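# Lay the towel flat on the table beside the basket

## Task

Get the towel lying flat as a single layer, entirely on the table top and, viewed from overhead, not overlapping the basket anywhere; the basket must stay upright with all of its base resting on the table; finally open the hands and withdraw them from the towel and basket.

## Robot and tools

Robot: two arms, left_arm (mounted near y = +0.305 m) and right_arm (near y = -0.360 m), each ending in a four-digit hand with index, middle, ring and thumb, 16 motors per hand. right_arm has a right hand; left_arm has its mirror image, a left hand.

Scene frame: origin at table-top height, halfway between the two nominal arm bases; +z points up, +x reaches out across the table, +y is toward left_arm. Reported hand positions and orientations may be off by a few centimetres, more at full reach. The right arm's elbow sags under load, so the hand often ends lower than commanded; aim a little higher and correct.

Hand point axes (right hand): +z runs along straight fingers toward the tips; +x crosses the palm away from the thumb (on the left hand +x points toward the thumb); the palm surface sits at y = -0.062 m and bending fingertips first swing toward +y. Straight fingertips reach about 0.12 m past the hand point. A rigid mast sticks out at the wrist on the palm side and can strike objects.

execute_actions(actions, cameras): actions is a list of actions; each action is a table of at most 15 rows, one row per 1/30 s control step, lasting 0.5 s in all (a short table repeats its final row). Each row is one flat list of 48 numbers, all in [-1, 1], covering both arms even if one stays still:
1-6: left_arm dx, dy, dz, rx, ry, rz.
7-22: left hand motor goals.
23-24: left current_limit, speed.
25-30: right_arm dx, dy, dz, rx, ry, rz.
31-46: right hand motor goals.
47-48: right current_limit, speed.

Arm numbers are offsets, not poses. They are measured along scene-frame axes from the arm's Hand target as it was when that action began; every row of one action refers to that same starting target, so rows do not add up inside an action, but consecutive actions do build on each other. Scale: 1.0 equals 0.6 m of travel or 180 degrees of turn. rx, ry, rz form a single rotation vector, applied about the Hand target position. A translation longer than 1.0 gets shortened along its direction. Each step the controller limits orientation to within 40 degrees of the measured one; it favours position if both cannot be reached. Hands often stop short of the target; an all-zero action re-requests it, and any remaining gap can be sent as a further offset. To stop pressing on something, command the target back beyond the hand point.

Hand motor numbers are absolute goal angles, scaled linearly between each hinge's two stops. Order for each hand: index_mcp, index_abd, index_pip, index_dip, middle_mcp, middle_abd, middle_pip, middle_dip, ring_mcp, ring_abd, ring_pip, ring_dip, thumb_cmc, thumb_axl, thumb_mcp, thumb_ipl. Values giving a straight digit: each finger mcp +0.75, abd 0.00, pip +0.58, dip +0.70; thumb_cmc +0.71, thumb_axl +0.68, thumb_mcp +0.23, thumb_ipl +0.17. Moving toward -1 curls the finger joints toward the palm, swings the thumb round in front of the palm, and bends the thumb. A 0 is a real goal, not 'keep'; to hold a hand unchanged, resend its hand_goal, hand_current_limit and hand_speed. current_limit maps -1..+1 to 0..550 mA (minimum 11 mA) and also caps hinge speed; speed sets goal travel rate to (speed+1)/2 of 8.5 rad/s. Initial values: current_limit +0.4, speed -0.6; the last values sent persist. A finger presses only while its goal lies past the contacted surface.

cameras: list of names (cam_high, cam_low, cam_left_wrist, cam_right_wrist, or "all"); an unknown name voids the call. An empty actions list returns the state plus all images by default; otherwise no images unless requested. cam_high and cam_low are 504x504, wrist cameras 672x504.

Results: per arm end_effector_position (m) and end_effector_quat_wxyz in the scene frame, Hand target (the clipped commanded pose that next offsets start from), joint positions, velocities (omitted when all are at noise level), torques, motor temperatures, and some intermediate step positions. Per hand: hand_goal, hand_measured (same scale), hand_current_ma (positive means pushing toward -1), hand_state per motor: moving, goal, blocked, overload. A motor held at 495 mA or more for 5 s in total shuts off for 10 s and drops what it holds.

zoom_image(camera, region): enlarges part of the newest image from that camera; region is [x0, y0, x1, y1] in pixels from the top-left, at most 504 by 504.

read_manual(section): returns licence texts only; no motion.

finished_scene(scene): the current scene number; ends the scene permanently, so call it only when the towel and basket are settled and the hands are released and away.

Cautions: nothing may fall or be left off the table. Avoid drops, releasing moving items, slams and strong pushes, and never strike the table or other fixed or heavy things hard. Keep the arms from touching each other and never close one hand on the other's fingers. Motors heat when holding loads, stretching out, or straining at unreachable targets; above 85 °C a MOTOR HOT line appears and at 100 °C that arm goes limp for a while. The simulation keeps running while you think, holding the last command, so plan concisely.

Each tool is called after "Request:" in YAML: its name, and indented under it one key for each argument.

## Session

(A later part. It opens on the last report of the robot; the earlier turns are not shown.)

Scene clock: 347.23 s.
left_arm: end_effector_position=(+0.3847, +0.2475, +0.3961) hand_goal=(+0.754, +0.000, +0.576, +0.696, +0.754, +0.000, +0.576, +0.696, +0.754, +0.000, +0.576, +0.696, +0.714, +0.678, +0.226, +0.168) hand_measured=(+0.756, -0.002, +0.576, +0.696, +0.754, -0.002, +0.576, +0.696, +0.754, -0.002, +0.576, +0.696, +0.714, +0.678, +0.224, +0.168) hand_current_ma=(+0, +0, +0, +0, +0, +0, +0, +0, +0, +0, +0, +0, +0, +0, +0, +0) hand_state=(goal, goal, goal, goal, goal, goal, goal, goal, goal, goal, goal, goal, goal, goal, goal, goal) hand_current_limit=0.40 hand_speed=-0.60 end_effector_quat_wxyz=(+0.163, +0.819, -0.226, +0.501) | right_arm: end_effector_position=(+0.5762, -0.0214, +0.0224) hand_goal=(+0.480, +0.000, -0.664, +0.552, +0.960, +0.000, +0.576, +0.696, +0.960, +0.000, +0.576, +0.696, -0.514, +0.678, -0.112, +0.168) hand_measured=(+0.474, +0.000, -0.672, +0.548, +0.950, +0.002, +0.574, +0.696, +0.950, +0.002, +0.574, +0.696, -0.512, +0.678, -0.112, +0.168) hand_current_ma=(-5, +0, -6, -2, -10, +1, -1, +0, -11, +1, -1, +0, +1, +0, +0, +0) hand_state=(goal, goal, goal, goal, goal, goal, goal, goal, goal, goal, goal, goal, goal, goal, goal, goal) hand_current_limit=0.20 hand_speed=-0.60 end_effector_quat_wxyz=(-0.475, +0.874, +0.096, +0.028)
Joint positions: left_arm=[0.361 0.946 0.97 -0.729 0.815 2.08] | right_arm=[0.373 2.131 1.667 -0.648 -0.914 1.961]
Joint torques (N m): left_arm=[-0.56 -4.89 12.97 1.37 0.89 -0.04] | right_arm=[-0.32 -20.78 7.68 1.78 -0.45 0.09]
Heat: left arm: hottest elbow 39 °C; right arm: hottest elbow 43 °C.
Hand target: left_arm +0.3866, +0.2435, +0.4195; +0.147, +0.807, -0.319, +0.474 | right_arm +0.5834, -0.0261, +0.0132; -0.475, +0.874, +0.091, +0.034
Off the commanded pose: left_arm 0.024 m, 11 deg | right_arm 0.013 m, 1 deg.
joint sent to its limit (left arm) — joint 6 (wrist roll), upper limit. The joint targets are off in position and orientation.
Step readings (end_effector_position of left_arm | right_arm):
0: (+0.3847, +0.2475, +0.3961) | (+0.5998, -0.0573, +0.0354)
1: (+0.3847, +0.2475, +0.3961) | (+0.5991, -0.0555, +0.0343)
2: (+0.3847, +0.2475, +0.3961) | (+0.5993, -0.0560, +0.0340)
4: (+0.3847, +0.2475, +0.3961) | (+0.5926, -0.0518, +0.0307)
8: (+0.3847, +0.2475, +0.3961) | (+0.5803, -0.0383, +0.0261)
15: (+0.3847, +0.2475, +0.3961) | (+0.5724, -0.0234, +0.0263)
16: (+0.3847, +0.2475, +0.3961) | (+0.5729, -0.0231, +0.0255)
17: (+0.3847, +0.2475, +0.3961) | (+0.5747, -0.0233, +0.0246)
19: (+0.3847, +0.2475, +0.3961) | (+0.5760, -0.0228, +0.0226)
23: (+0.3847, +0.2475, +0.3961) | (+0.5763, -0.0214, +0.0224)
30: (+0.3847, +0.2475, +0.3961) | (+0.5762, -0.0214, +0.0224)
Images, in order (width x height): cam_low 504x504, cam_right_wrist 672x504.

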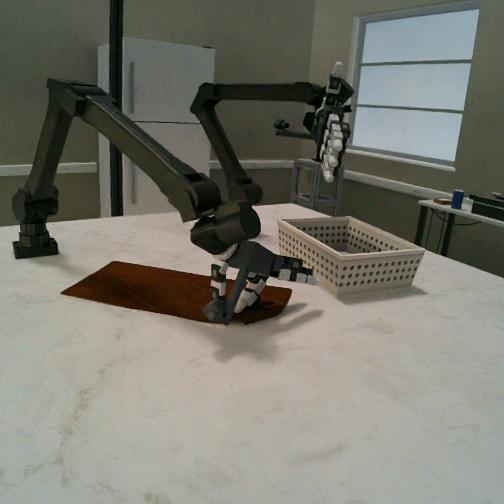

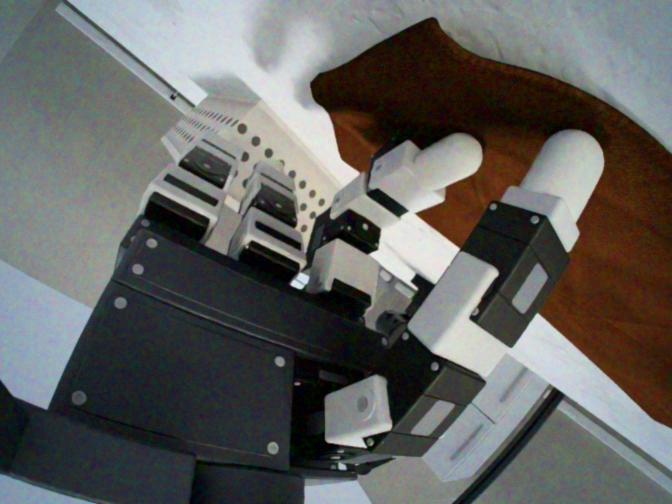

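Request:
execute_actions:
  actions:
    - [[0,0,0,0,0,0,0.754,0,0.576,0.696,0.754,0,0.576,0.696,0.754,0,0.576,0.696,0.714,0.678,0.226,0.168,0.4,-0.6,0,-0.045,0.035,0,0,0,0.479,0,-0.664,0.551,0.959,0,0.576,0.696,0.959,0,0.576,0.696,-0.514,0.678,-0.112,0.168,0.2,-0.6]]
    - [[0,0,0,0,0,0,0.754,0,0.576,0.696,0.754,0,0.576,0.696,0.754,0,0.576,0.696,0.714,0.678,0.226,0.168,0.4,-0.6,0,0,-0.045,0,0,0,0.479,0,-0.664,0.551,0.959,0,0.576,0.696,0.959,0,0.576,0.696,-0.514,0.678,-0.112,0.168,0.2,-0.6]]
  cameras: ["cam_right_wrist"]

Scene clock: 354.60 s.
left_arm: end_effector_position=(+0.3847, +0.2475, +0.3961) hand_goal=(+0.754, +0.000, +0.576, +0.696, +0.754, +0.000, +0.576, +0.696, +0.754, +0.000, +0.576, +0.696, +0.714, +0.678, +0.226, +0.168) hand_measured=(+0.756, -0.002, +0.576, +0.696, +0.754, -0.002, +0.576, +0.696, +0.754, -0.002, +0.576, +0.696, +0.714, +0.678, +0.224, +0.168) hand_current_ma=(+0, +0, +0, +0, +0, +0, +0, +0, +0, +0, +0, +0, +0, +0, +0, +0) hand_state=(goal, goal, goal, goal, goal, goal, goal, goal, goal, goal, goal, goal, goal, goal, goal, goal) hand_current_limit=0.40 hand_speed=-0.60 end_effector_quat_wxyz=(+0.163, +0.819, -0.226, +0.501) | right_arm: end_effector_position=(+0.5814, -0.0533, +0.0208) hand_goal=(+0.480, +0.000, -0.664, +0.552, +0.960, +0.000, +0.576, +0.696, +0.960, +0.000, +0.576, +0.696, -0.514, +0.678, -0.112, +0.168) hand_measured=(+0.466, +0.000, -0.684, +0.540, +0.950, +0.002, +0.574, +0.696, +0.950, +0.002, +0.574, +0.696, -0.512, +0.678, -0.112, +0.168) hand_current_ma=(-15, +0, -24, -11, -10, +1, -1, +0, -11, +1, -1, +0, +0, +0, +0, +0) hand_state=(goal, goal, goal, goal, goal, goal, goal, goal, goal, goal, goal, goal, goal, goal, goal, goal) hand_current_limit=0.20 hand_speed=-0.60 end_effector_quat_wxyz=(-0.476, +0.875, +0.081, +0.030)
Joint positions: left_arm=[0.361 0.946 0.97 -0.729 0.815 2.08] | right_arm=[0.324 2.121 1.646 -0.669 -0.927 1.933]
Joint torques (N m): left_arm=[-0.62 -4.89 12.97 1.37 0.89 -0.04] | right_arm=[-0.09 -20.78 7.06 1.48 -0.59 -0.27]
Heat: left arm: hottest elbow 40 °C; right arm: hottest elbow 43 °C.
Hand target: left_arm +0.3866, +0.2435, +0.4195; +0.147, +0.807, -0.319, +0.474 | right_arm +0.5834, -0.0531, +0.0072; -0.475, +0.874, +0.091, +0.034
Off the commanded pose: left_arm 0.024 m, 11 deg | right_arm 0.014 m, 1 deg.
joint sent to its limit (left arm) — joint 6 (wrist roll), upper limit. The joint targets are off in position and orientation.
Step readings (end_effector_position of left_arm | right_arm):
0: (+0.3847, +0.2475, +0.3961) | (+0.5762, -0.0214, +0.0224)
1: (+0.3847, +0.2475, +0.3961) | (+0.5758, -0.0222, +0.0234)
2: (+0.3847, +0.2475, +0.3961) | (+0.5735, -0.0241, +0.0228)
4: (+0.3847, +0.2475, +0.3961) | (+0.5715, -0.0313, +0.0227)
8: (+0.3847, +0.2475, +0.3961) | (+0.5763, -0.0451, +0.0225)
15: (+0.3847, +0.2475, +0.3961) | (+0.5820, -0.0560, +0.0236)
16: (+0.3847, +0.2475, +0.3961) | (+0.5815, -0.0561, +0.0225)
17: (+0.3847, +0.2475, +0.3961) | (+0.5817, -0.0559, +0.0217)
19: (+0.3847, +0.2475, +0.3961) | (+0.5812, -0.0544, +0.0207)
23: (+0.3847, +0.2475, +0.3961) | (+0.5814, -0.0533, +0.0208)
30: (+0.3847, +0.2475, +0.3961) | (+0.5814, -0.0533, +0.0208)
Images, in order (width x height): cam_right_wrist 672x504.

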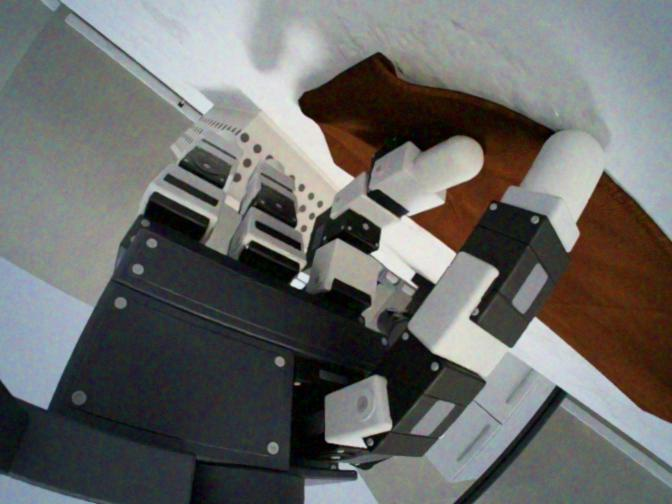

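Request:
execute_actions:
  actions:
    - [[0,0,0,0,0,0,0.754,0,0.576,0.696,0.754,0,0.576,0.696,0.754,0,0.576,0.696,0.714,0.678,0.226,0.168,0.4,-0.6,0,0,0,0,0,0,0.137,0,-0.328,0.551,0.959,0,0.576,0.696,0.959,0,0.576,0.696,-0.514,0.678,-0.112,0.168,0.2,-0.8]]
    - [[0,0,0,0,0,0,0.754,0,0.576,0.696,0.754,0,0.576,0.696,0.754,0,0.576,0.696,0.714,0.678,0.226,0.168,0.4,-0.6,0,0,0,0,0,0,-0.178,0,-0.109,0.478,0.959,0,0.576,0.696,0.959,0,0.576,0.696,-0.514,0.678,-0.112,0.168,0.2,-0.8]]
    - [[0,0,0,0,0,0,0.754,0,0.576,0.696,0.754,0,0.576,0.696,0.754,0,0.576,0.696,0.714,0.678,0.226,0.168,0.4,-0.6,0,0,0,0,0,0,-0.3,0,-0.15,0.45,0.959,0,0.576,0.696,0.959,0,0.576,0.696,-0.514,0.678,-0.112,0.168,0.2,-0.8]]
  cameras: ["cam_right_wrist","cam_low"]

Scene clock: 361.97 s.
left_arm: end_effector_position=(+0.3847, +0.2475, +0.3961) hand_goal=(+0.754, +0.000, +0.576, +0.696, +0.754, +0.000, +0.576, +0.696, +0.754, +0.000, +0.576, +0.696, +0.714, +0.678, +0.226, +0.168) hand_measured=(+0.756, -0.002, +0.576, +0.696, +0.754, -0.002, +0.576, +0.696, +0.754, -0.002, +0.576, +0.696, +0.714, +0.678, +0.224, +0.168) hand_current_ma=(+0, +0, +0, +0, +0, +0, +0, +0, +0, +0, +0, +0, +0, +0, +0, +0) hand_state=(goal, goal, goal, goal, goal, goal, goal, goal, goal, goal, goal, goal, goal, goal, goal, goal) hand_current_limit=0.40 hand_speed=-0.60 end_effector_quat_wxyz=(+0.163, +0.819, -0.226, +0.501) | right_arm: end_effector_position=(+0.5774, -0.0399, +0.0264) hand_goal=(-0.300, +0.000, -0.150, +0.450, +0.960, +0.000, +0.576, +0.696, +0.960, +0.000, +0.576, +0.696, -0.514, +0.678, -0.112, +0.168) hand_measured=(-0.092, -0.006, -0.110, +0.474, +0.950, +0.002, +0.574, +0.696, +0.950, +0.002, +0.574, +0.696, -0.514, +0.678, -0.096, +0.174) hand_current_ma=(+330, -4, +73, +35, -10, +1, -1, +0, -11, +1, -1, +0, +0, +0, +28, +7) hand_state=(blocked, goal, blocked, blocked, goal, goal, goal, goal, goal, goal, goal, goal, goal, goal, goal, goal) hand_current_limit=0.20 hand_speed=-0.80 end_effector_quat_wxyz=(-0.486, +0.868, +0.093, +0.028)
Joint positions: left_arm=[0.361 0.946 0.97 -0.729 0.815 2.08] | right_arm=[0.339 2.116 1.646 -0.658 -0.95 1.933]
Joint torques (N m): left_arm=[-0.62 -4.89 12.97 1.39 0.9 -0.04] | right_arm=[-0.32 -20.13 7.02 1.18 -0.09 -0.27]
Heat: left arm: hottest elbow 40 °C; right arm: hottest elbow 43 °C.
Hand target: left_arm +0.3866, +0.2435, +0.4195; +0.147, +0.807, -0.319, +0.474 | right_arm +0.5834, -0.0531, +0.0072; -0.475, +0.874, +0.091, +0.034
Off the commanded pose: left_arm 0.024 m, 11 deg | right_arm 0.024 m, 2 deg.
joint sent to its limit (left arm) — joint 6 (wrist roll), upper limit. The joint targets are off in position and orientation.
Step readings (end_effector_position of left_arm | right_arm):
0: (+0.3847, +0.2475, +0.3961) | (+0.5814, -0.0533, +0.0208)
1: (+0.3847, +0.2475, +0.3961) | (+0.5814, -0.0533, +0.0208)
2: (+0.3847, +0.2475, +0.3961) | (+0.5814, -0.0533, +0.0208)
4: (+0.3847, +0.2475, +0.3961) | (+0.5809, -0.0516, +0.0213)
8: (+0.3847, +0.2475, +0.3961) | (+0.5791, -0.0452, +0.0219)
15: (+0.3847, +0.2475, +0.3961) | (+0.5779, -0.0408, +0.0264)
16: (+0.3847, +0.2475, +0.3961) | (+0.5782, -0.0412, +0.0261)
17: (+0.3847, +0.2475, +0.3961) | (+0.5786, -0.0419, +0.0257)
19: (+0.3847, +0.2475, +0.3961) | (+0.5783, -0.0414, +0.0260)
23: (+0.3847, +0.2475, +0.3961) | (+0.5774, -0.0399, +0.0264)
30: (+0.3847, +0.2475, +0.3961) | (+0.5774, -0.0399, +0.0264)
31: (+0.3847, +0.2475, +0.3961) | (+0.5774, -0.0399, +0.0264)
32: (+0.3847, +0.2475, +0.3961) | (+0.5774, -0.0399, +0.0264)
34: (+0.3847, +0.2475, +0.3961) | (+0.5774, -0.0399, +0.0264)
38: (+0.3847, +0.2475, +0.3961) | (+0.5774, -0.0399, +0.0264)
45: (+0.3847, +0.2475, +0.3961) | (+0.5774, -0.0399, +0.0264)
Images, in order (width x height): cam_low 504x504, cam_right_wrist 672x504.

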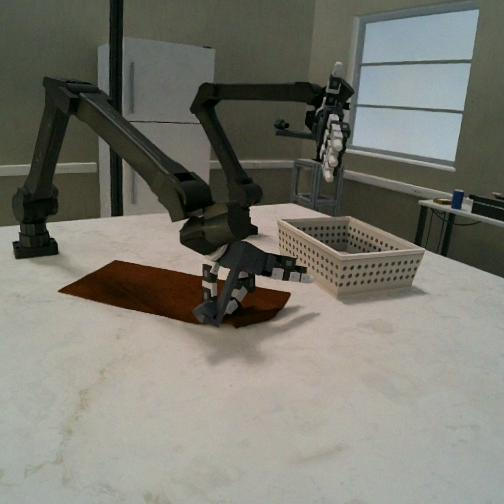

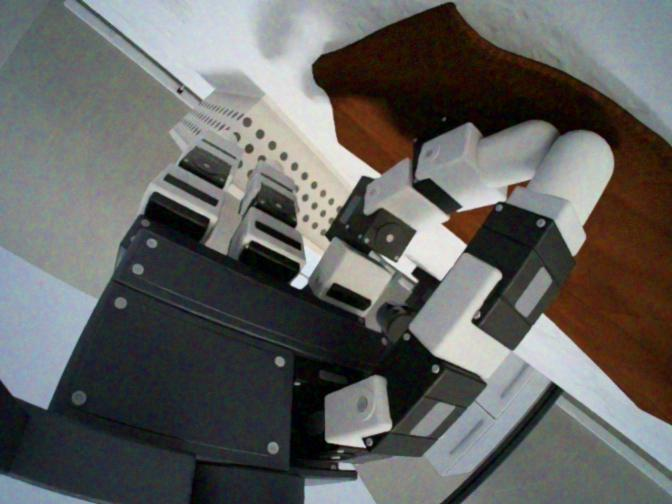

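Request:
execute_actions:
  actions:
    - [[0,0,0,0,0,0,0.754,0,0.576,0.696,0.754,0,0.576,0.696,0.754,0,0.576,0.696,0.714,0.678,0.226,0.168,0.4,-0.6,-0.01,0.02,0.12,0,0,0,-0.3,0,-0.15,0.45,0.959,0,0.576,0.696,0.959,0,0.576,0.696,-0.514,0.678,-0.112,0.168,0.2,-0.8]]
  cameras: ["cam_right_wrist","cam_low"]

Scene clock: 365.50 s.
left_arm: end_effector_position=(+0.3847, +0.2475, +0.3961) hand_goal=(+0.754, +0.000, +0.576, +0.696, +0.754, +0.000, +0.576, +0.696, +0.754, +0.000, +0.576, +0.696, +0.714, +0.678, +0.226, +0.168) hand_measured=(+0.756, -0.002, +0.576, +0.696, +0.754, -0.002, +0.576, +0.696, +0.754, -0.002, +0.576, +0.696, +0.714, +0.678, +0.224, +0.168) hand_current_ma=(+0, +0, +0, +0, +0, +0, +0, +0, +0, +0, +0, +0, +0, +0, +0, +0) hand_state=(goal, goal, goal, goal, goal, goal, goal, goal, goal, goal, goal, goal, goal, goal, goal, goal) hand_current_limit=0.40 hand_speed=-0.60 end_effector_quat_wxyz=(+0.163, +0.819, -0.226, +0.501) | right_arm: end_effector_position=(+0.5651, -0.0482, +0.0610) hand_goal=(-0.300, +0.000, -0.150, +0.450, +0.960, +0.000, +0.576, +0.696, +0.960, +0.000, +0.576, +0.696, -0.514, +0.678, -0.112, +0.168) hand_measured=(-0.094, -0.004, -0.110, +0.474, +0.948, +0.002, +0.574, +0.696, +0.948, +0.002, +0.574, +0.696, -0.512, +0.678, -0.096, +0.174) hand_current_ma=(+330, -2, +73, +35, -12, +1, -1, +0, -14, +1, -1, +0, +0, +0, +29, +7) hand_state=(blocked, goal, blocked, blocked, goal, goal, goal, goal, goal, goal, goal, goal, goal, goal, goal, goal) hand_current_limit=0.20 hand_speed=-0.80 end_effector_quat_wxyz=(-0.472, +0.877, +0.084, +0.021)
Joint positions: left_arm=[0.361 0.946 0.97 -0.729 0.815 2.08] | right_arm=[0.341 2.052 1.647 -0.753 -0.921 1.935]
Joint torques (N m): left_arm=[-0.56 -4.95 12.96 1.39 0.89 -0.04] | right_arm=[0.79 -21.42 10.77 0.31 -0.45 0.09]
Heat: left arm: hottest elbow 40 °C; right arm: hottest elbow 43 °C.
Hand target: left_arm +0.3866, +0.2435, +0.4195; +0.147, +0.807, -0.319, +0.474 | right_arm +0.5774, -0.0411, +0.0792; -0.475, +0.874, +0.091, +0.034
Off the commanded pose: left_arm 0.024 m, 11 deg | right_arm 0.023 m, 2 deg.
joint sent to its limit (left arm) — joint 6 (wrist roll), upper limit. The joint targets are off in position and orientation.
Step readings (end_effector_position of left_arm | right_arm):
0: (+0.3847, +0.2475, +0.3961) | (+0.5774, -0.0399, +0.0264)
1: (+0.3847, +0.2475, +0.3961) | (+0.5765, -0.0413, +0.0288)
2: (+0.3847, +0.2475, +0.3961) | (+0.5734, -0.0445, +0.0299)
4: (+0.3847, +0.2475, +0.3961) | (+0.5668, -0.0476, +0.0377)
8: (+0.3847, +0.2475, +0.3961) | (+0.5654, -0.0481, +0.0553)
15: (+0.3847, +0.2475, +0.3961) | (+0.5654, -0.0481, +0.0610)
Images, in order (width x height): cam_low 504x504, cam_right_wrist 672x504.

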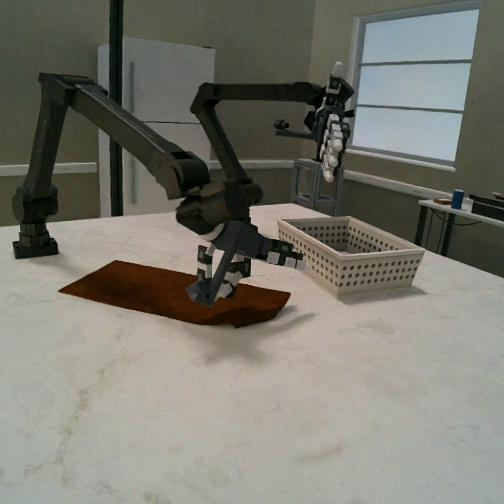

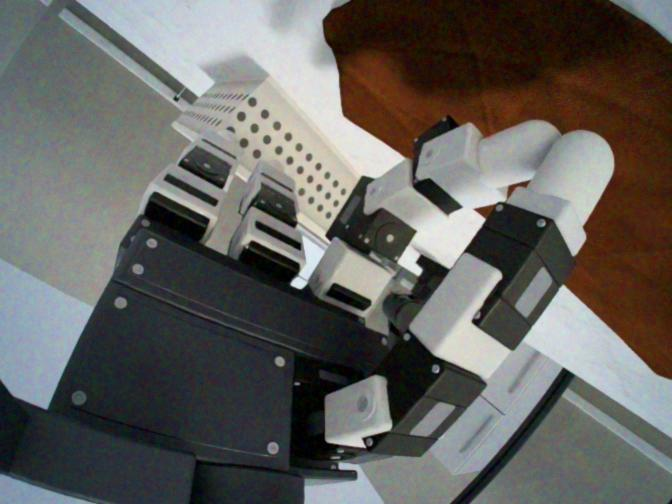

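Request:
execute_actions:
  actions:
    - [[0,0,0,0,0,0,0.754,0,0.576,0.696,0.754,0,0.576,0.696,0.754,0,0.576,0.696,0.714,0.678,0.226,0.168,0.4,-0.6,-0.013,0.03,0,0,0,0,0.479,0,-0.73,0.551,0.959,0,0.576,0.696,0.959,0,0.576,0.696,-0.514,0.678,-0.112,0.168,0.4,-0.6]]
    - [[0,0,0,0,0,0,0.754,0,0.576,0.696,0.754,0,0.576,0.696,0.754,0,0.576,0.696,0.714,0.678,0.226,0.168,0.4,-0.6,0,0,-0.08,0,0,0,0.479,0,-0.73,0.551,0.959,0,0.576,0.696,0.959,0,0.576,0.696,-0.514,0.678,-0.112,0.168,0.4,-0.6]]
    - [[0,0,0,0,0,0,0.754,0,0.576,0.696,0.754,0,0.576,0.696,0.754,0,0.576,0.696,0.714,0.678,0.226,0.168,0.4,-0.6,0,0,-0.055,0,0,0,0.479,0,-0.73,0.551,0.959,0,0.576,0.696,0.959,0,0.576,0.696,-0.514,0.678,-0.112,0.168,0.4,-0.6]]
  cameras: ["cam_right_wrist"]

Scene clock: 395.57 s.
left_arm: end_effector_position=(+0.3847, +0.2475, +0.3961) hand_goal=(+0.754, +0.000, +0.576, +0.696, +0.754, +0.000, +0.576, +0.696, +0.754, +0.000, +0.576, +0.696, +0.714, +0.678, +0.226, +0.168) hand_measured=(+0.756, -0.002, +0.576, +0.696, +0.754, -0.002, +0.576, +0.696, +0.754, -0.002, +0.576, +0.696, +0.714, +0.678, +0.224, +0.168) hand_current_ma=(+0, +0, +0, +0, +0, +0, +0, +0, +0, +0, +0, +0, +0, +0, +0, +0) hand_state=(goal, goal, goal, goal, goal, goal, goal, goal, goal, goal, goal, goal, goal, goal, goal, goal) hand_current_limit=0.40 hand_speed=-0.60 end_effector_quat_wxyz=(+0.163, +0.819, -0.226, +0.501) | right_arm: end_effector_position=(+0.5671, -0.0217, +0.0207) hand_goal=(+0.480, +0.000, -0.730, +0.552, +0.960, +0.000, +0.576, +0.696, +0.960, +0.000, +0.576, +0.696, -0.514, +0.678, -0.112, +0.168) hand_measured=(+0.472, -0.002, -0.724, +0.556, +0.948, +0.002, +0.574, +0.696, +0.946, +0.002, +0.574, +0.696, -0.516, +0.676, -0.108, +0.170) hand_current_ma=(-8, -1, +4, +2, -14, +1, -1, +0, -16, +1, -1, +0, -2, -1, +4, +1) hand_state=(goal, goal, goal, goal, goal, goal, goal, goal, goal, goal, goal, goal, goal, goal, goal, goal) hand_current_limit=0.40 hand_speed=-0.60 end_effector_quat_wxyz=(-0.478, +0.872, +0.096, +0.039)
Joint positions: left_arm=[0.361 0.946 0.97 -0.729 0.815 2.08] | right_arm=[0.377 2.099 1.6 -0.574 -0.909 1.982]
Joint torques (N m): left_arm=[-0.56 -4.89 12.97 1.39 0.89 -0.04] | right_arm=[0.56 -18.84 7.46 1.68 -0.42 0.03]
Heat: left arm: hottest elbow 40 °C; right arm: hottest elbow 44 °C.
Hand target: left_arm +0.3866, +0.2435, +0.4195; +0.147, +0.807, -0.319, +0.474 | right_arm +0.5696, -0.0231, -0.0018; -0.475, +0.874, +0.091, +0.034
Off the commanded pose: left_arm 0.024 m, 11 deg | right_arm 0.023 m, 1 deg.
joint sent to its limit (left arm) — joint 6 (wrist roll), upper limit. The joint targets are off in position and orientation.
Step readings (end_effector_position of left_arm | right_arm):
0: (+0.3847, +0.2475, +0.3961) | (+0.5651, -0.0482, +0.0610)
1: (+0.3847, +0.2475, +0.3961) | (+0.5656, -0.0485, +0.0608)
2: (+0.3847, +0.2475, +0.3961) | (+0.5659, -0.0483, +0.0603)
4: (+0.3847, +0.2475, +0.3961) | (+0.5651, -0.0457, +0.0604)
8: (+0.3847, +0.2475, +0.3961) | (+0.5601, -0.0375, +0.0605)
15: (+0.3847, +0.2475, +0.3961) | (+0.5540, -0.0277, +0.0606)
16: (+0.3847, +0.2475, +0.3961) | (+0.5546, -0.0272, +0.0595)
17: (+0.3847, +0.2475, +0.3961) | (+0.5587, -0.0255, +0.0586)
19: (+0.3847, +0.2475, +0.3961) | (+0.5643, -0.0234, +0.0547)
23: (+0.3847, +0.2475, +0.3961) | (+0.5652, -0.0244, +0.0442)
30: (+0.3847, +0.2475, +0.3961) | (+0.5642, -0.0248, +0.0387)
31: (+0.3847, +0.2475, +0.3961) | (+0.5649, -0.0243, +0.0381)
32: (+0.3847, +0.2475, +0.3961) | (+0.5668, -0.0236, +0.0359)
34: (+0.3847, +0.2475, +0.3961) | (+0.5690, -0.0228, +0.0295)
38: (+0.3847, +0.2475, +0.3961) | (+0.5666, -0.0220, +0.0205)
45: (+0.3847, +0.2475, +0.3961) | (+0.5671, -0.0217, +0.0207)
Images, in order (width x height): cam_right_wrist 672x504.

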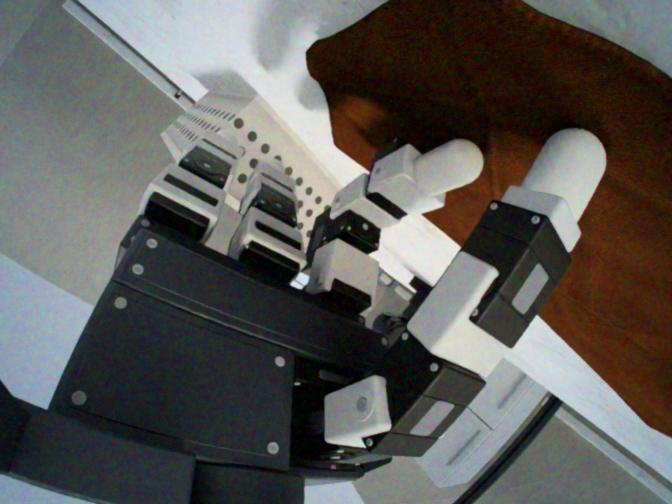

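Request:
execute_actions:
  actions:
    - [[0,0,0,0,0,0,0.754,0,0.576,0.696,0.754,0,0.576,0.696,0.754,0,0.576,0.696,0.714,0.678,0.226,0.168,0.4,-0.6,0,0,-0.01,0,0,0,0.137,0,-0.46,0.551,0.959,0,0.576,0.696,0.959,0,0.576,0.696,-0.514,0.678,-0.14,0.14,0.4,-0.8]]
    - [[0,0,0,0,0,0,0.754,0,0.576,0.696,0.754,0,0.576,0.696,0.754,0,0.576,0.696,0.714,0.678,0.226,0.168,0.4,-0.6,0,0,0,0,0,0,-0.068,0,-0.255,0.551,0.959,0,0.576,0.696,0.959,0,0.576,0.696,-0.514,0.678,-0.17,0.12,0.4,-0.8]]
    - [[0,0,0,0,0,0,0.754,0,0.576,0.696,0.754,0,0.576,0.696,0.754,0,0.576,0.696,0.714,0.678,0.226,0.168,0.4,-0.6,0,0,0,0,0,0,-0.25,0,-0.28,0.5,0.959,0,0.576,0.696,0.959,0,0.576,0.696,-0.514,0.678,-0.17,0.12,0.4,-0.8]]
  cameras: ["cam_right_wrist"]

Scene clock: 402.17 s.
left_arm: end_effector_position=(+0.3847, +0.2475, +0.3961) hand_goal=(+0.754, +0.000, +0.576, +0.696, +0.754, +0.000, +0.576, +0.696, +0.754, +0.000, +0.576, +0.696, +0.714, +0.678, +0.226, +0.168) hand_measured=(+0.756, -0.002, +0.576, +0.696, +0.754, -0.002, +0.576, +0.696, +0.754, -0.002, +0.576, +0.696, +0.714, +0.678, +0.224, +0.168) hand_current_ma=(+0, +0, +0, +0, +0, +0, +0, +0, +0, +0, +0, +0, +0, +0, +0, +0) hand_state=(goal, goal, goal, goal, goal, goal, goal, goal, goal, goal, goal, goal, goal, goal, goal, goal) hand_current_limit=0.40 hand_speed=-0.60 end_effector_quat_wxyz=(+0.163, +0.819, -0.226, +0.501) | right_arm: end_effector_position=(+0.5665, -0.0128, +0.0239) hand_goal=(-0.250, +0.000, -0.280, +0.500, +0.960, +0.000, +0.576, +0.696, +0.960, +0.000, +0.576, +0.696, -0.514, +0.678, -0.170, +0.120) hand_measured=(+0.014, -0.002, -0.280, +0.518, +0.948, +0.002, +0.574, +0.696, +0.946, +0.002, +0.574, +0.696, -0.514, +0.680, -0.118, +0.144) hand_current_ma=(+385, -1, +0, +23, -14, +1, -1, +0, -16, +1, -1, +0, +0, +1, +152, +54) hand_state=(blocked, goal, goal, goal, goal, goal, goal, goal, goal, goal, goal, goal, goal, goal, blocked, blocked) hand_current_limit=0.40 hand_speed=-0.80 end_effector_quat_wxyz=(-0.488, +0.866, +0.104, +0.041)
Joint positions: left_arm=[0.361 0.946 0.97 -0.729 0.815 2.08] | right_arm=[0.385 2.099 1.6 -0.552 -0.929 1.988]
Joint torques (N m): left_arm=[-0.62 -4.95 12.97 1.39 0.89 -0.04] | right_arm=[-0.26 -17.85 7.31 1.28 -0.05 -0.07]
Heat: left arm: hottest elbow 40 °C; right arm: hottest elbow 44 °C.
Hand target: left_arm +0.3866, +0.2435, +0.4195; +0.147, +0.807, -0.319, +0.474 | right_arm +0.5696, -0.0231, -0.0078; -0.475, +0.874, +0.091, +0.034
Off the commanded pose: left_arm 0.024 m, 11 deg | right_arm 0.033 m, 2 deg.
joint sent to its limit (left arm) — joint 6 (wrist roll), upper limit. The joint targets are off in position and orientation.
Step readings (end_effector_position of left_arm | right_arm):
0: (+0.3847, +0.2475, +0.3961) | (+0.5671, -0.0217, +0.0207)
1: (+0.3847, +0.2475, +0.3961) | (+0.5671, -0.0217, +0.0207)
2: (+0.3847, +0.2475, +0.3961) | (+0.5683, -0.0224, +0.0209)
4: (+0.3847, +0.2475, +0.3961) | (+0.5691, -0.0231, +0.0210)
8: (+0.3847, +0.2475, +0.3961) | (+0.5698, -0.0236, +0.0214)
15: (+0.3847, +0.2475, +0.3961) | (+0.5679, -0.0157, +0.0225)
16: (+0.3847, +0.2475, +0.3961) | (+0.5679, -0.0157, +0.0225)
17: (+0.3847, +0.2475, +0.3961) | (+0.5676, -0.0153, +0.0227)
19: (+0.3847, +0.2475, +0.3961) | (+0.5670, -0.0145, +0.0233)
23: (+0.3847, +0.2475, +0.3961) | (+0.5668, -0.0140, +0.0236)
30: (+0.3847, +0.2475, +0.3961) | (+0.5665, -0.0128, +0.0239)
31: (+0.3847, +0.2475, +0.3961) | (+0.5665, -0.0128, +0.0239)
32: (+0.3847, +0.2475, +0.3961) | (+0.5665, -0.0128, +0.0239)
34: (+0.3847, +0.2475, +0.3961) | (+0.5665, -0.0128, +0.0239)
38: (+0.3847, +0.2475, +0.3961) | (+0.5665, -0.0128, +0.0239)
45: (+0.3847, +0.2475, +0.3961) | (+0.5665, -0.0128, +0.0239)
Images, in order (width x height): cam_right_wrist 672x504.

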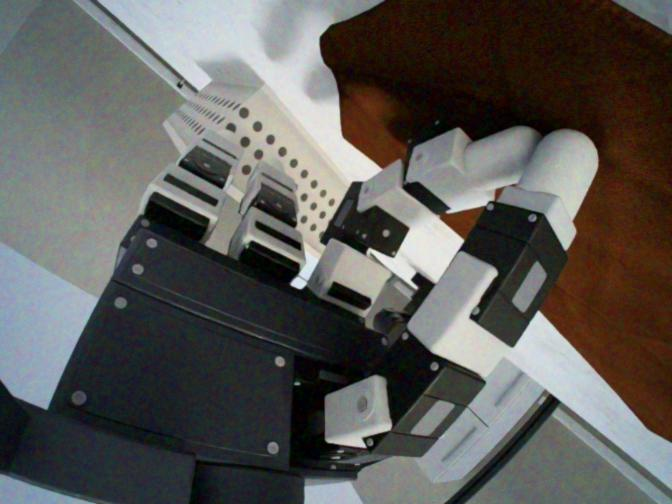

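Request:
zoom_image:
  camera: "cam_right_wrist"
  region: [420, 80, 640, 240]

Scaled by 2.291 from the camera's 672x504 image, which has a finer 960x720 frame.

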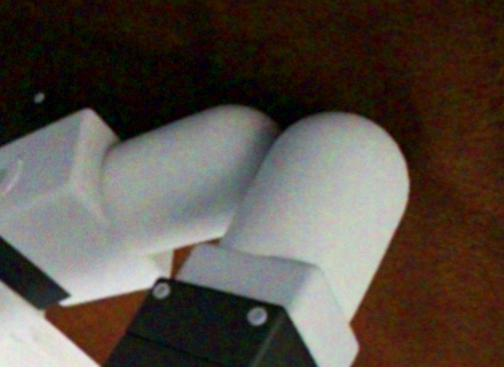

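Request:
execute_actions:
  actions:
    - [[0,0,0,0,0,0,0.754,0,0.576,0.696,0.754,0,0.576,0.696,0.754,0,0.576,0.696,0.714,0.678,0.226,0.168,0.4,-0.6,0,0,-0.04,0,0,0,-0.02,0,-0.28,0.5,0.959,0,0.576,0.696,0.959,0,0.576,0.696,-0.514,0.678,-0.118,0.144,0.4,-0.8]]
    - [[0,0,0,0,0,0,0.754,0,0.576,0.696,0.754,0,0.576,0.696,0.754,0,0.576,0.696,0.714,0.678,0.226,0.168,0.4,-0.6,-0.06,0,0,0,0,0,-0.02,0,-0.28,0.5,0.959,0,0.576,0.696,0.959,0,0.576,0.696,-0.514,0.678,-0.118,0.144,0.4,-0.8]]
    - [[0,0,0,0,0,0,0.754,0,0.576,0.696,0.754,0,0.576,0.696,0.754,0,0.576,0.696,0.714,0.678,0.226,0.168,0.4,-0.6,-0.06,0,0,0,0,0,-0.02,0,-0.28,0.5,0.959,0,0.576,0.696,0.959,0,0.576,0.696,-0.514,0.678,-0.118,0.144,0.4,-0.8]]
  cameras: ["cam_right_wrist","cam_high","cam_low"]

Scene clock: 419.37 s.
left_arm: end_effector_position=(+0.3847, +0.2475, +0.3961) hand_goal=(+0.754, +0.000, +0.576, +0.696, +0.754, +0.000, +0.576, +0.696, +0.754, +0.000, +0.576, +0.696, +0.714, +0.678, +0.226, +0.168) hand_measured=(+0.756, -0.002, +0.576, +0.696, +0.754, -0.002, +0.576, +0.696, +0.754, -0.002, +0.576, +0.696, +0.714, +0.678, +0.224, +0.168) hand_current_ma=(+0, +0, +0, +0, +0, +0, +0, +0, +0, +0, +0, +0, +0, +0, +0, +0) hand_state=(goal, goal, goal, goal, goal, goal, goal, goal, goal, goal, goal, goal, goal, goal, goal, goal) hand_current_limit=0.40 hand_speed=-0.60 end_effector_quat_wxyz=(+0.163, +0.819, -0.226, +0.501) | right_arm: end_effector_position=(+0.5299, -0.0216, +0.0251) hand_goal=(-0.020, +0.000, -0.280, +0.500, +0.960, +0.000, +0.576, +0.696, +0.960, +0.000, +0.576, +0.696, -0.514, +0.678, -0.118, +0.144) hand_measured=(-0.002, -0.046, -0.286, +0.518, +0.948, +0.000, +0.574, +0.696, +0.946, +0.000, +0.574, +0.696, -0.528, +0.674, -0.100, +0.152) hand_current_ma=(+24, -70, -3, +22, -14, +0, -1, +0, -15, +0, -1, +0, -14, -4, +33, +12) hand_state=(goal, blocked, goal, goal, goal, goal, goal, goal, goal, goal, goal, goal, goal, goal, goal, goal) hand_current_limit=0.40 hand_speed=-0.80 end_effector_quat_wxyz=(-0.490, +0.859, +0.120, +0.088)
Joint positions: left_arm=[0.361 0.946 0.97 -0.729 0.815 2.08] | right_arm=[0.402 1.969 1.361 -0.325 -0.892 2.014]
Joint torques (N m): left_arm=[-0.56 -4.89 12.96 1.39 0.89 -0.05] | right_arm=[1.08 -14.56 4.41 0.88 -0.1 0.24]
Heat: left arm: hottest elbow 40 °C; right arm: hottest elbow 44 °C.
Hand target: left_arm +0.3866, +0.2435, +0.4195; +0.147, +0.807, -0.319, +0.474 | right_arm +0.4976, -0.0231, -0.0318; -0.475, +0.874, +0.091, +0.034
Off the commanded pose: left_arm 0.024 m, 11 deg | right_arm 0.065 m, 7 deg.
joint sent to its limit (left arm) — joint 6 (wrist roll), upper limit. The joint targets are off in position and orientation.
Step readings (end_effector_position of left_arm | right_arm):
0: (+0.3847, +0.2475, +0.3961) | (+0.5665, -0.0128, +0.0239)
1: (+0.3847, +0.2475, +0.3961) | (+0.5675, -0.0123, +0.0252)
2: (+0.3847, +0.2475, +0.3961) | (+0.5681, -0.0116, +0.0248)
4: (+0.3847, +0.2475, +0.3961) | (+0.5688, -0.0110, +0.0240)
8: (+0.3847, +0.2475, +0.3961) | (+0.5689, -0.0108, +0.0237)
15: (+0.3847, +0.2475, +0.3961) | (+0.5691, -0.0107, +0.0238)
16: (+0.3847, +0.2475, +0.3961) | (+0.5673, -0.0113, +0.0219)
17: (+0.3847, +0.2475, +0.3961) | (+0.5651, -0.0121, +0.0230)
19: (+0.3847, +0.2475, +0.3961) | (+0.5583, -0.0159, +0.0244)
23: (+0.3847, +0.2475, +0.3961) | (+0.5551, -0.0162, +0.0240)
30: (+0.3847, +0.2475, +0.3961) | (+0.5558, -0.0170, +0.0241)
31: (+0.3847, +0.2475, +0.3961) | (+0.5555, -0.0174, +0.0239)
32: (+0.3847, +0.2475, +0.3961) | (+0.5526, -0.0179, +0.0245)
34: (+0.3847, +0.2475, +0.3961) | (+0.5410, -0.0229, +0.0255)
38: (+0.3847, +0.2475, +0.3961) | (+0.5295, -0.0218, +0.0248)
45: (+0.3847, +0.2475, +0.3961) | (+0.5299, -0.0216, +0.0251)
Images, in order (width x height): cam_high 504x504, cam_low 504x504, cam_right_wrist 672x504.

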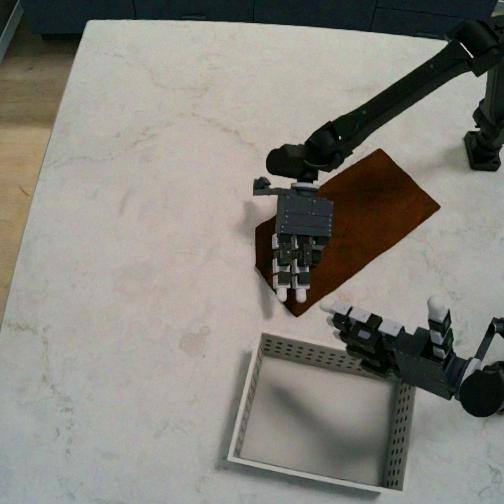

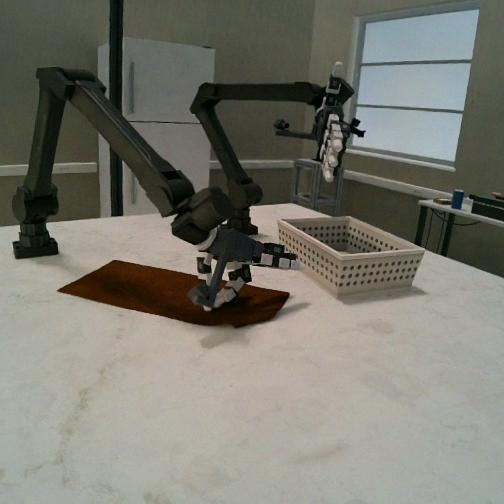

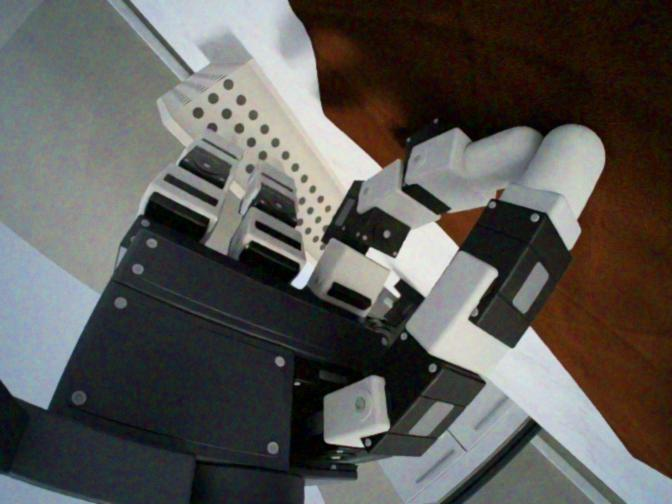

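Request:
execute_actions:
  actions:
    - [[0,0,0,0,0,0,0.754,0,0.576,0.696,0.754,0,0.576,0.696,0.754,0,0.576,0.696,0.714,0.678,0.226,0.168,0.4,-0.6,0.06,0.02,0.253,0,0,0,0.274,0,-0.591,0.551,-0.342,0,-0.883,0.261,-0.342,0,-0.883,0.261,-0.514,0.678,0.226,0.168,0.4,-0.6]]
    - [[0,0,0,0,0,0,0.754,0,0.576,0.696,0.754,0,0.576,0.696,0.754,0,0.576,0.696,0.714,0.678,0.226,0.168,0.4,-0.6,0.08,0.145,0,0,0,0,0.274,0,-0.591,0.551,-0.342,0,-0.883,0.261,-0.342,0,-0.883,0.261,-0.514,0.678,0.226,0.168,0.4,-0.6]]
    - [[0,0,0,0,0,0,0.754,0,0.576,0.696,0.754,0,0.576,0.696,0.754,0,0.576,0.696,0.714,0.678,0.226,0.168,0.4,-0.6,0.03,0.14,0,0,0,0,0.274,0,-0.591,0.551,-0.342,0,-0.883,0.261,-0.342,0,-0.883,0.261,-0.514,0.678,0.226,0.168,0.4,-0.6]]
  cameras: ["cam_right_wrist","cam_high","cam_low"]

Scene clock: 504.93 s.
left_arm: end_effector_position=(+0.3847, +0.2475, +0.3961) hand_goal=(+0.754, +0.000, +0.576, +0.696, +0.754, +0.000, +0.576, +0.696, +0.754, +0.000, +0.576, +0.696, +0.714, +0.678, +0.226, +0.168) hand_measured=(+0.756, -0.002, +0.576, +0.696, +0.754, -0.002, +0.576, +0.696, +0.754, -0.002, +0.576, +0.696, +0.714, +0.678, +0.224, +0.168) hand_current_ma=(+0, +0, +0, +0, +0, +0, +0, +0, +0, +0, +0, +0, +0, +0, +0, +0) hand_state=(goal, goal, goal, goal, goal, goal, goal, goal, goal, goal, goal, goal, goal, goal, goal, goal) hand_current_limit=0.40 hand_speed=-0.60 end_effector_quat_wxyz=(+0.163, +0.819, -0.226, +0.501) | right_arm: end_effector_position=(+0.5853, +0.1604, +0.1133) hand_goal=(+0.274, +0.000, -0.590, +0.552, -0.342, +0.000, -0.882, +0.262, -0.342, +0.000, -0.882, +0.262, -0.514, +0.678, +0.226, +0.168) hand_measured=(+0.270, +0.000, -0.586, +0.550, -0.334, +0.002, -0.876, +0.264, -0.334, +0.002, -0.874, +0.264, -0.514, +0.676, +0.224, +0.166) hand_current_ma=(-2, +0, +3, -1, +6, +1, +4, +2, +7, +1, +6, +2, +0, -1, -2, -1) hand_state=(goal, goal, goal, goal, goal, goal, goal, goal, goal, goal, goal, goal, goal, goal, goal, goal) hand_current_limit=0.40 hand_speed=-0.60 end_effector_quat_wxyz=(-0.456, +0.878, +0.145, +0.015)
Joint positions: left_arm=[0.361 0.946 0.97 -0.729 0.815 2.08] | right_arm=[0.601 2.349 2.304 -0.956 -0.806 2.1]
Joint torques (N m): left_arm=[-0.5 -4.95 12.96 1.39 0.89 -0.04] | right_arm=[-0.5 -24.29 12.33 0.57 -0.42 0.07]
Motor temperatures (°C): left_arm=[25 33 41 24 23 22] | right_arm=[28 28 40 24 21 23]
Heat: left arm: hottest elbow 41 °C; right arm: hottest elbow 40 °C.
Hand target: left_arm +0.3866, +0.2435, +0.4195; +0.147, +0.807, -0.319, +0.474 | right_arm +0.5996, +0.1599, +0.1200; -0.475, +0.874, +0.091, +0.034
Off the commanded pose: left_arm 0.024 m, 11 deg | right_arm 0.016 m, 7 deg.
joint sent to its limit (left arm) — joint 6 (wrist roll), upper limit. The joint targets are off in position and orientation.
joint sent to its limit (right arm) — joint 6 (wrist roll), upper limit. The joint targets are off in position and orientation.
Step readings (end_effector_position of left_arm | right_arm):
0: (+0.3847, +0.2475, +0.3961) | (+0.5299, -0.0216, +0.0251)
1: (+0.3847, +0.2475, +0.3961) | (+0.5288, -0.0225, +0.0297)
2: (+0.3847, +0.2475, +0.3961) | (+0.5211, -0.0261, +0.0343)
4: (+0.3847, +0.2475, +0.3961) | (+0.5142, -0.0286, +0.0536)
8: (+0.3847, +0.2475, +0.3961) | (+0.5251, -0.0229, +0.0968)
15: (+0.3847, +0.2475, +0.3961) | (+0.5298, -0.0208, +0.1141)
16: (+0.3847, +0.2475, +0.3961) | (+0.5325, -0.0187, +0.1148)
17: (+0.3847, +0.2475, +0.3961) | (+0.5430, -0.0117, +0.1163)
19: (+0.3847, +0.2475, +0.3961) | (+0.5720, +0.0168, +0.1205)
23: (+0.3847, +0.2475, +0.3961) | (+0.5822, +0.0643, +0.1190)
30: (+0.3847, +0.2475, +0.3961) | (+0.5579, +0.0835, +0.1056)
31: (+0.3847, +0.2475, +0.3961) | (+0.5617, +0.0833, +0.1070)
32: (+0.3847, +0.2475, +0.3961) | (+0.5712, +0.0903, +0.1106)
34: (+0.3847, +0.2475, +0.3961) | (+0.5983, +0.1108, +0.1193)
38: (+0.3847, +0.2475, +0.3961) | (+0.6059, +0.1414, +0.1248)
45: (+0.3847, +0.2475, +0.3961) | (+0.5830, +0.1618, +0.1125)
Images, in order (width x height): cam_high 504x504, cam_low 504x504, cam_right_wrist 672x504.

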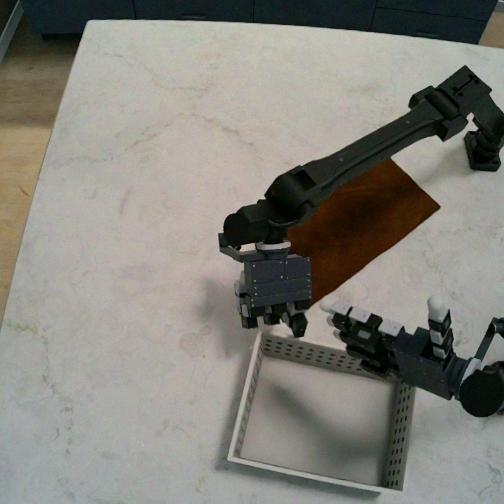

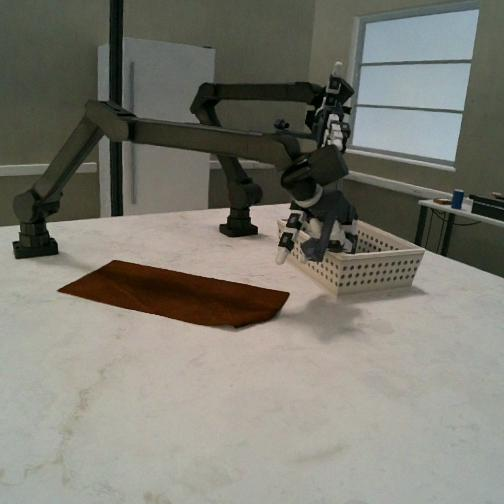

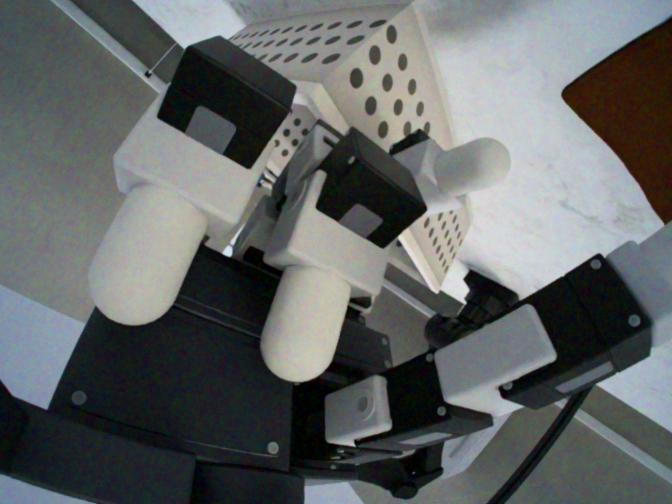

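Request:
execute_actions:
  actions:
    - [[0,0,0,0,0,0,0.754,0,0.576,0.696,0.754,0,0.576,0.696,0.754,0,0.576,0.696,0.714,0.678,0.226,0.168,0.4,-0.6,0,-0.025,-0.1,0,0,0,0.274,0,-0.591,0.551,-0.342,0,-0.883,0.261,-0.342,0,-0.883,0.261,-0.514,0.678,0.226,0.168,0.4,-0.6]]
    - [[0,0,0,0,0,0,0.754,0,0.576,0.696,0.754,0,0.576,0.696,0.754,0,0.576,0.696,0.714,0.678,0.226,0.168,0.4,-0.6,0,0,-0.08,0,0,0,0.274,0,-0.591,0.551,-0.342,0,-0.883,0.261,-0.342,0,-0.883,0.261,-0.514,0.678,0.226,0.168,0.4,-0.6]]
  cameras: ["cam_right_wrist","cam_high","cam_low"]

Scene clock: 519.93 s.
left_arm: end_effector_position=(+0.3847, +0.2475, +0.3961) hand_goal=(+0.754, +0.000, +0.576, +0.696, +0.754, +0.000, +0.576, +0.696, +0.754, +0.000, +0.576, +0.696, +0.714, +0.678, +0.226, +0.168) hand_measured=(+0.756, -0.002, +0.576, +0.696, +0.754, -0.002, +0.576, +0.696, +0.754, -0.002, +0.576, +0.696, +0.714, +0.678, +0.224, +0.168) hand_current_ma=(+0, +0, +0, +0, +0, +0, +0, +0, +0, +0, +0, +0, +0, +0, +0, +0) hand_state=(goal, goal, goal, goal, goal, goal, goal, goal, goal, goal, goal, goal, goal, goal, goal, goal) hand_current_limit=0.40 hand_speed=-0.60 end_effector_quat_wxyz=(+0.163, +0.819, -0.226, +0.501) | right_arm: end_effector_position=(+0.5949, +0.1384, +0.0194) hand_goal=(+0.274, +0.000, -0.590, +0.552, -0.342, +0.000, -0.882, +0.262, -0.342, +0.000, -0.882, +0.262, -0.514, +0.678, +0.226, +0.168) hand_measured=(+0.266, +0.004, -0.606, +0.550, -0.336, +0.002, -0.878, +0.264, -0.334, +0.002, -0.876, +0.264, -0.512, +0.676, +0.224, +0.166) hand_current_ma=(-8, +1, -20, -1, +6, +1, +3, +1, +7, +1, +4, +1, +1, -1, -2, -1) hand_state=(goal, goal, goal, goal, goal, goal, goal, goal, goal, goal, goal, goal, goal, goal, goal, goal) hand_current_limit=0.40 hand_speed=-0.60 end_effector_quat_wxyz=(-0.461, +0.878, +0.129, +0.015)
Joint positions: left_arm=[0.361 0.946 0.97 -0.729 0.815 2.08] | right_arm=[0.568 2.386 2.12 -0.738 -0.823 2.106]
Joint torques (N m): left_arm=[-0.62 -4.95 12.97 1.39 0.89 -0.04] | right_arm=[0.26 -24.29 9.51 1.73 -0.13 -0.03]
Heat: left arm: hottest elbow 41 °C; right arm: hottest elbow 42 °C.
Hand target: left_arm +0.3866, +0.2435, +0.4195; +0.147, +0.807, -0.319, +0.474 | right_arm +0.5996, +0.1449, +0.0120; -0.475, +0.874, +0.091, +0.034
Off the commanded pose: left_arm 0.024 m, 11 deg | right_arm 0.011 m, 5 deg.
joint sent to its limit (left arm) — joint 6 (wrist roll), upper limit. The joint targets are off in position and orientation.
joint sent to its limit (right arm) — joint 6 (wrist roll), upper limit. The joint targets are off in position and orientation.
Step readings (end_effector_position of left_arm | right_arm):
0: (+0.3847, +0.2475, +0.3961) | (+0.5853, +0.1604, +0.1133)
1: (+0.3847, +0.2475, +0.3961) | (+0.5854, +0.1610, +0.1091)
2: (+0.3847, +0.2475, +0.3961) | (+0.5869, +0.1610, +0.1069)
4: (+0.3847, +0.2475, +0.3961) | (+0.5862, +0.1579, +0.0921)
8: (+0.3847, +0.2475, +0.3961) | (+0.5887, +0.1494, +0.0833)
15: (+0.3847, +0.2475, +0.3961) | (+0.5980, +0.1380, +0.0793)
16: (+0.3847, +0.2475, +0.3961) | (+0.5984, +0.1383, +0.0756)
17: (+0.3847, +0.2475, +0.3961) | (+0.6002, +0.1395, +0.0710)
19: (+0.3847, +0.2475, +0.3961) | (+0.6014, +0.1397, +0.0591)
23: (+0.3847, +0.2475, +0.3961) | (+0.5963, +0.1367, +0.0289)
30: (+0.3847, +0.2475, +0.3961) | (+0.5949, +0.1384, +0.0194)
Images, in order (width x height): cam_high 504x504, cam_low 504x504, cam_right_wrist 672x504.

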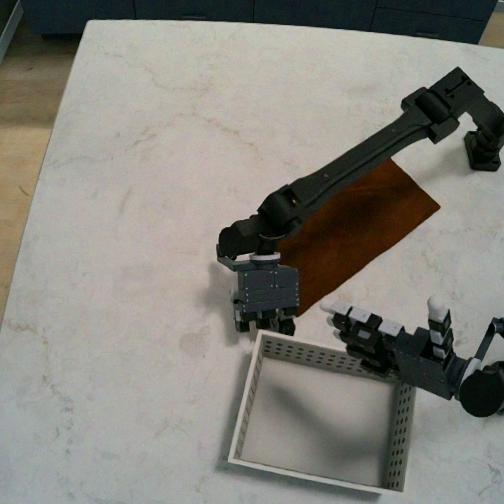

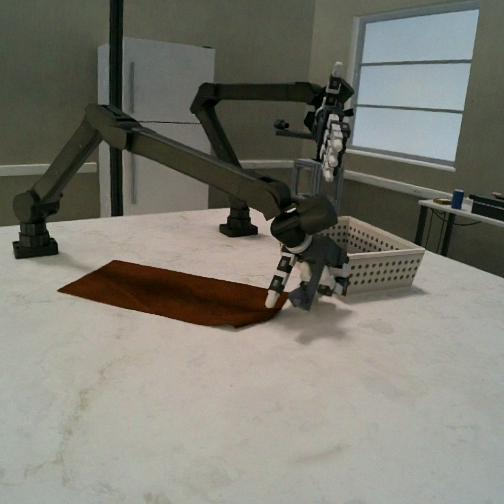

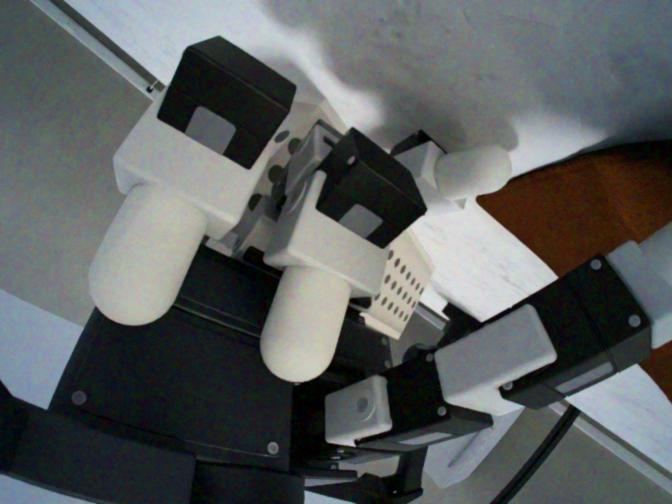

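Request:
execute_actions:
  actions:
    - [[0,0,0,0,0,0,0.754,0,0.576,0.696,0.754,0,0.576,0.696,0.754,0,0.576,0.696,0.714,0.678,0.226,0.168,0.4,-0.6,0,-0.06,0,0,0,0,0.274,0,-0.591,0.551,-0.342,0,-0.883,0.261,-0.342,0,-0.883,0.261,-0.514,0.678,0.226,0.168,0.4,-0.6]]
    - [[0,0,0,0,0,0,0.754,0,0.576,0.696,0.754,0,0.576,0.696,0.754,0,0.576,0.696,0.714,0.678,0.226,0.168,0.4,-0.6,0,-0.05,0,0,0,0,0.274,0,-0.591,0.551,-0.342,0,-0.883,0.261,-0.342,0,-0.883,0.261,-0.514,0.678,0.226,0.168,0.4,-0.6]]
  cameras: ["cam_right_wrist","cam_low"]

Scene clock: 524.77 s.
left_arm: end_effector_position=(+0.3847, +0.2475, +0.3961) hand_goal=(+0.754, +0.000, +0.576, +0.696, +0.754, +0.000, +0.576, +0.696, +0.754, +0.000, +0.576, +0.696, +0.714, +0.678, +0.226, +0.168) hand_measured=(+0.756, -0.002, +0.576, +0.696, +0.754, -0.002, +0.576, +0.696, +0.754, -0.002, +0.576, +0.696, +0.714, +0.678, +0.224, +0.168) hand_current_ma=(+0, +0, +0, +0, +0, +0, +0, +0, +0, +0, +0, +0, +0, +0, +0, +0) hand_state=(goal, goal, goal, goal, goal, goal, goal, goal, goal, goal, goal, goal, goal, goal, goal, goal) hand_current_limit=0.40 hand_speed=-0.60 end_effector_quat_wxyz=(+0.163, +0.819, -0.226, +0.501) | right_arm: end_effector_position=(+0.5971, +0.0806, +0.0195) hand_goal=(+0.274, +0.000, -0.590, +0.552, -0.342, +0.000, -0.882, +0.262, -0.342, +0.000, -0.882, +0.262, -0.514, +0.678, +0.226, +0.168) hand_measured=(+0.274, +0.002, -0.598, +0.550, -0.336, +0.002, -0.878, +0.264, -0.334, +0.002, -0.876, +0.264, -0.514, +0.676, +0.224, +0.166) hand_current_ma=(+0, +0, -6, -1, +6, +1, +3, +1, +7, +1, +4, +1, +0, -1, -2, -1) hand_state=(goal, goal, goal, goal, goal, goal, goal, goal, goal, goal, goal, goal, goal, goal, goal, goal) hand_current_limit=0.40 hand_speed=-0.60 end_effector_quat_wxyz=(-0.472, +0.875, +0.102, +0.027)
Joint positions: left_arm=[0.361 0.946 0.97 -0.729 0.815 2.08] | right_arm=[0.496 2.283 1.922 -0.635 -0.852 2.106]
Joint torques (N m): left_arm=[-0.62 -4.89 12.97 1.39 0.89 -0.04] | right_arm=[-0.5 -24.18 7.54 1.69 -0.23 0]
Heat: left arm: hottest elbow 41 °C; right arm: hottest elbow 42 °C.
Hand target: left_arm +0.3866, +0.2435, +0.4195; +0.147, +0.807, -0.319, +0.474 | right_arm +0.5996, +0.0789, +0.0120; -0.475, +0.874, +0.091, +0.034
Off the commanded pose: left_arm 0.024 m, 11 deg | right_arm 0.008 m, 2 deg.
joint sent to its limit (left arm) — joint 6 (wrist roll), upper limit. The joint targets are off in position and orientation.
joint sent to its limit (right arm) — joint 6 (wrist roll), upper limit. The joint targets are off in position, not in orientation.
Step readings (end_effector_position of left_arm | right_arm):
0: (+0.3847, +0.2475, +0.3961) | (+0.5949, +0.1384, +0.0194)
1: (+0.3847, +0.2475, +0.3961) | (+0.5941, +0.1387, +0.0188)
2: (+0.3847, +0.2475, +0.3961) | (+0.5924, +0.1360, +0.0196)
4: (+0.3847, +0.2475, +0.3961) | (+0.5863, +0.1281, +0.0195)
8: (+0.3847, +0.2475, +0.3961) | (+0.5891, +0.1190, +0.0196)
15: (+0.3847, +0.2475, +0.3961) | (+0.5958, +0.1120, +0.0200)
16: (+0.3847, +0.2475, +0.3961) | (+0.5951, +0.1122, +0.0199)
17: (+0.3847, +0.2475, +0.3961) | (+0.5925, +0.1096, +0.0191)
19: (+0.3847, +0.2475, +0.3961) | (+0.5858, +0.1018, +0.0199)
23: (+0.3847, +0.2475, +0.3961) | (+0.5897, +0.0896, +0.0193)
30: (+0.3847, +0.2475, +0.3961) | (+0.5971, +0.0806, +0.0195)
Images, in order (width x height): cam_low 504x504, cam_right_wrist 672x504.

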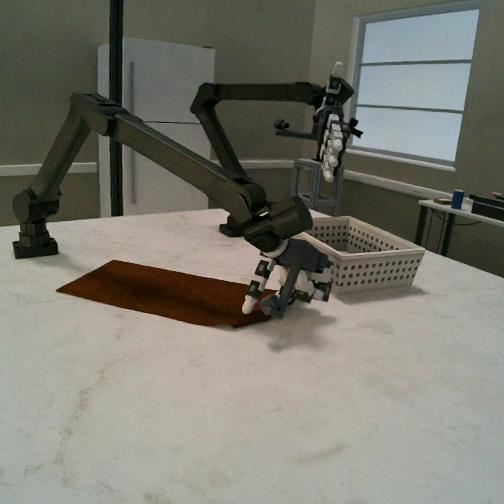

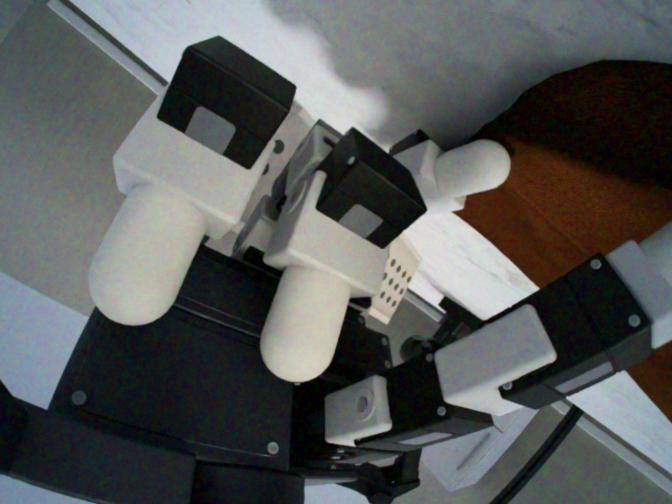

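Request:
zoom_image:
  camera: "cam_right_wrist"
  region: [400, 40, 672, 244]

Request:
zoom_image:
  camera: "cam_low"
  region: [200, 250, 340, 340]

Scaled by 1.853 from the camera's 672x504 image, which has a finer 960x720 frame.

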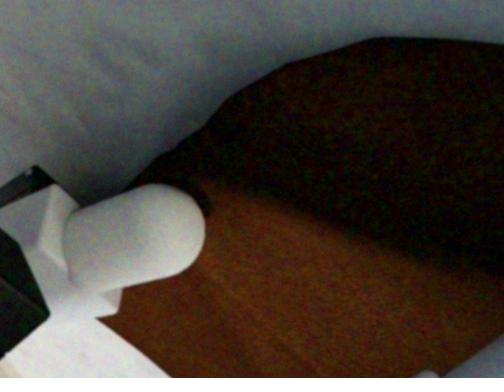

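Scaled by 3.600 from the camera's 504x504 image, which has a finer 720x720 frame.

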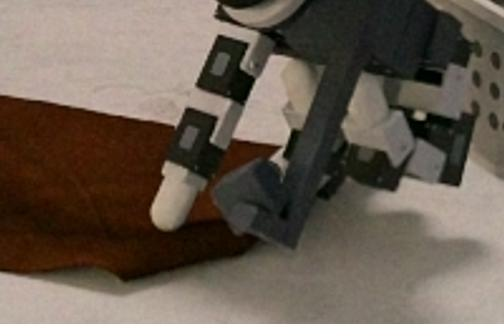

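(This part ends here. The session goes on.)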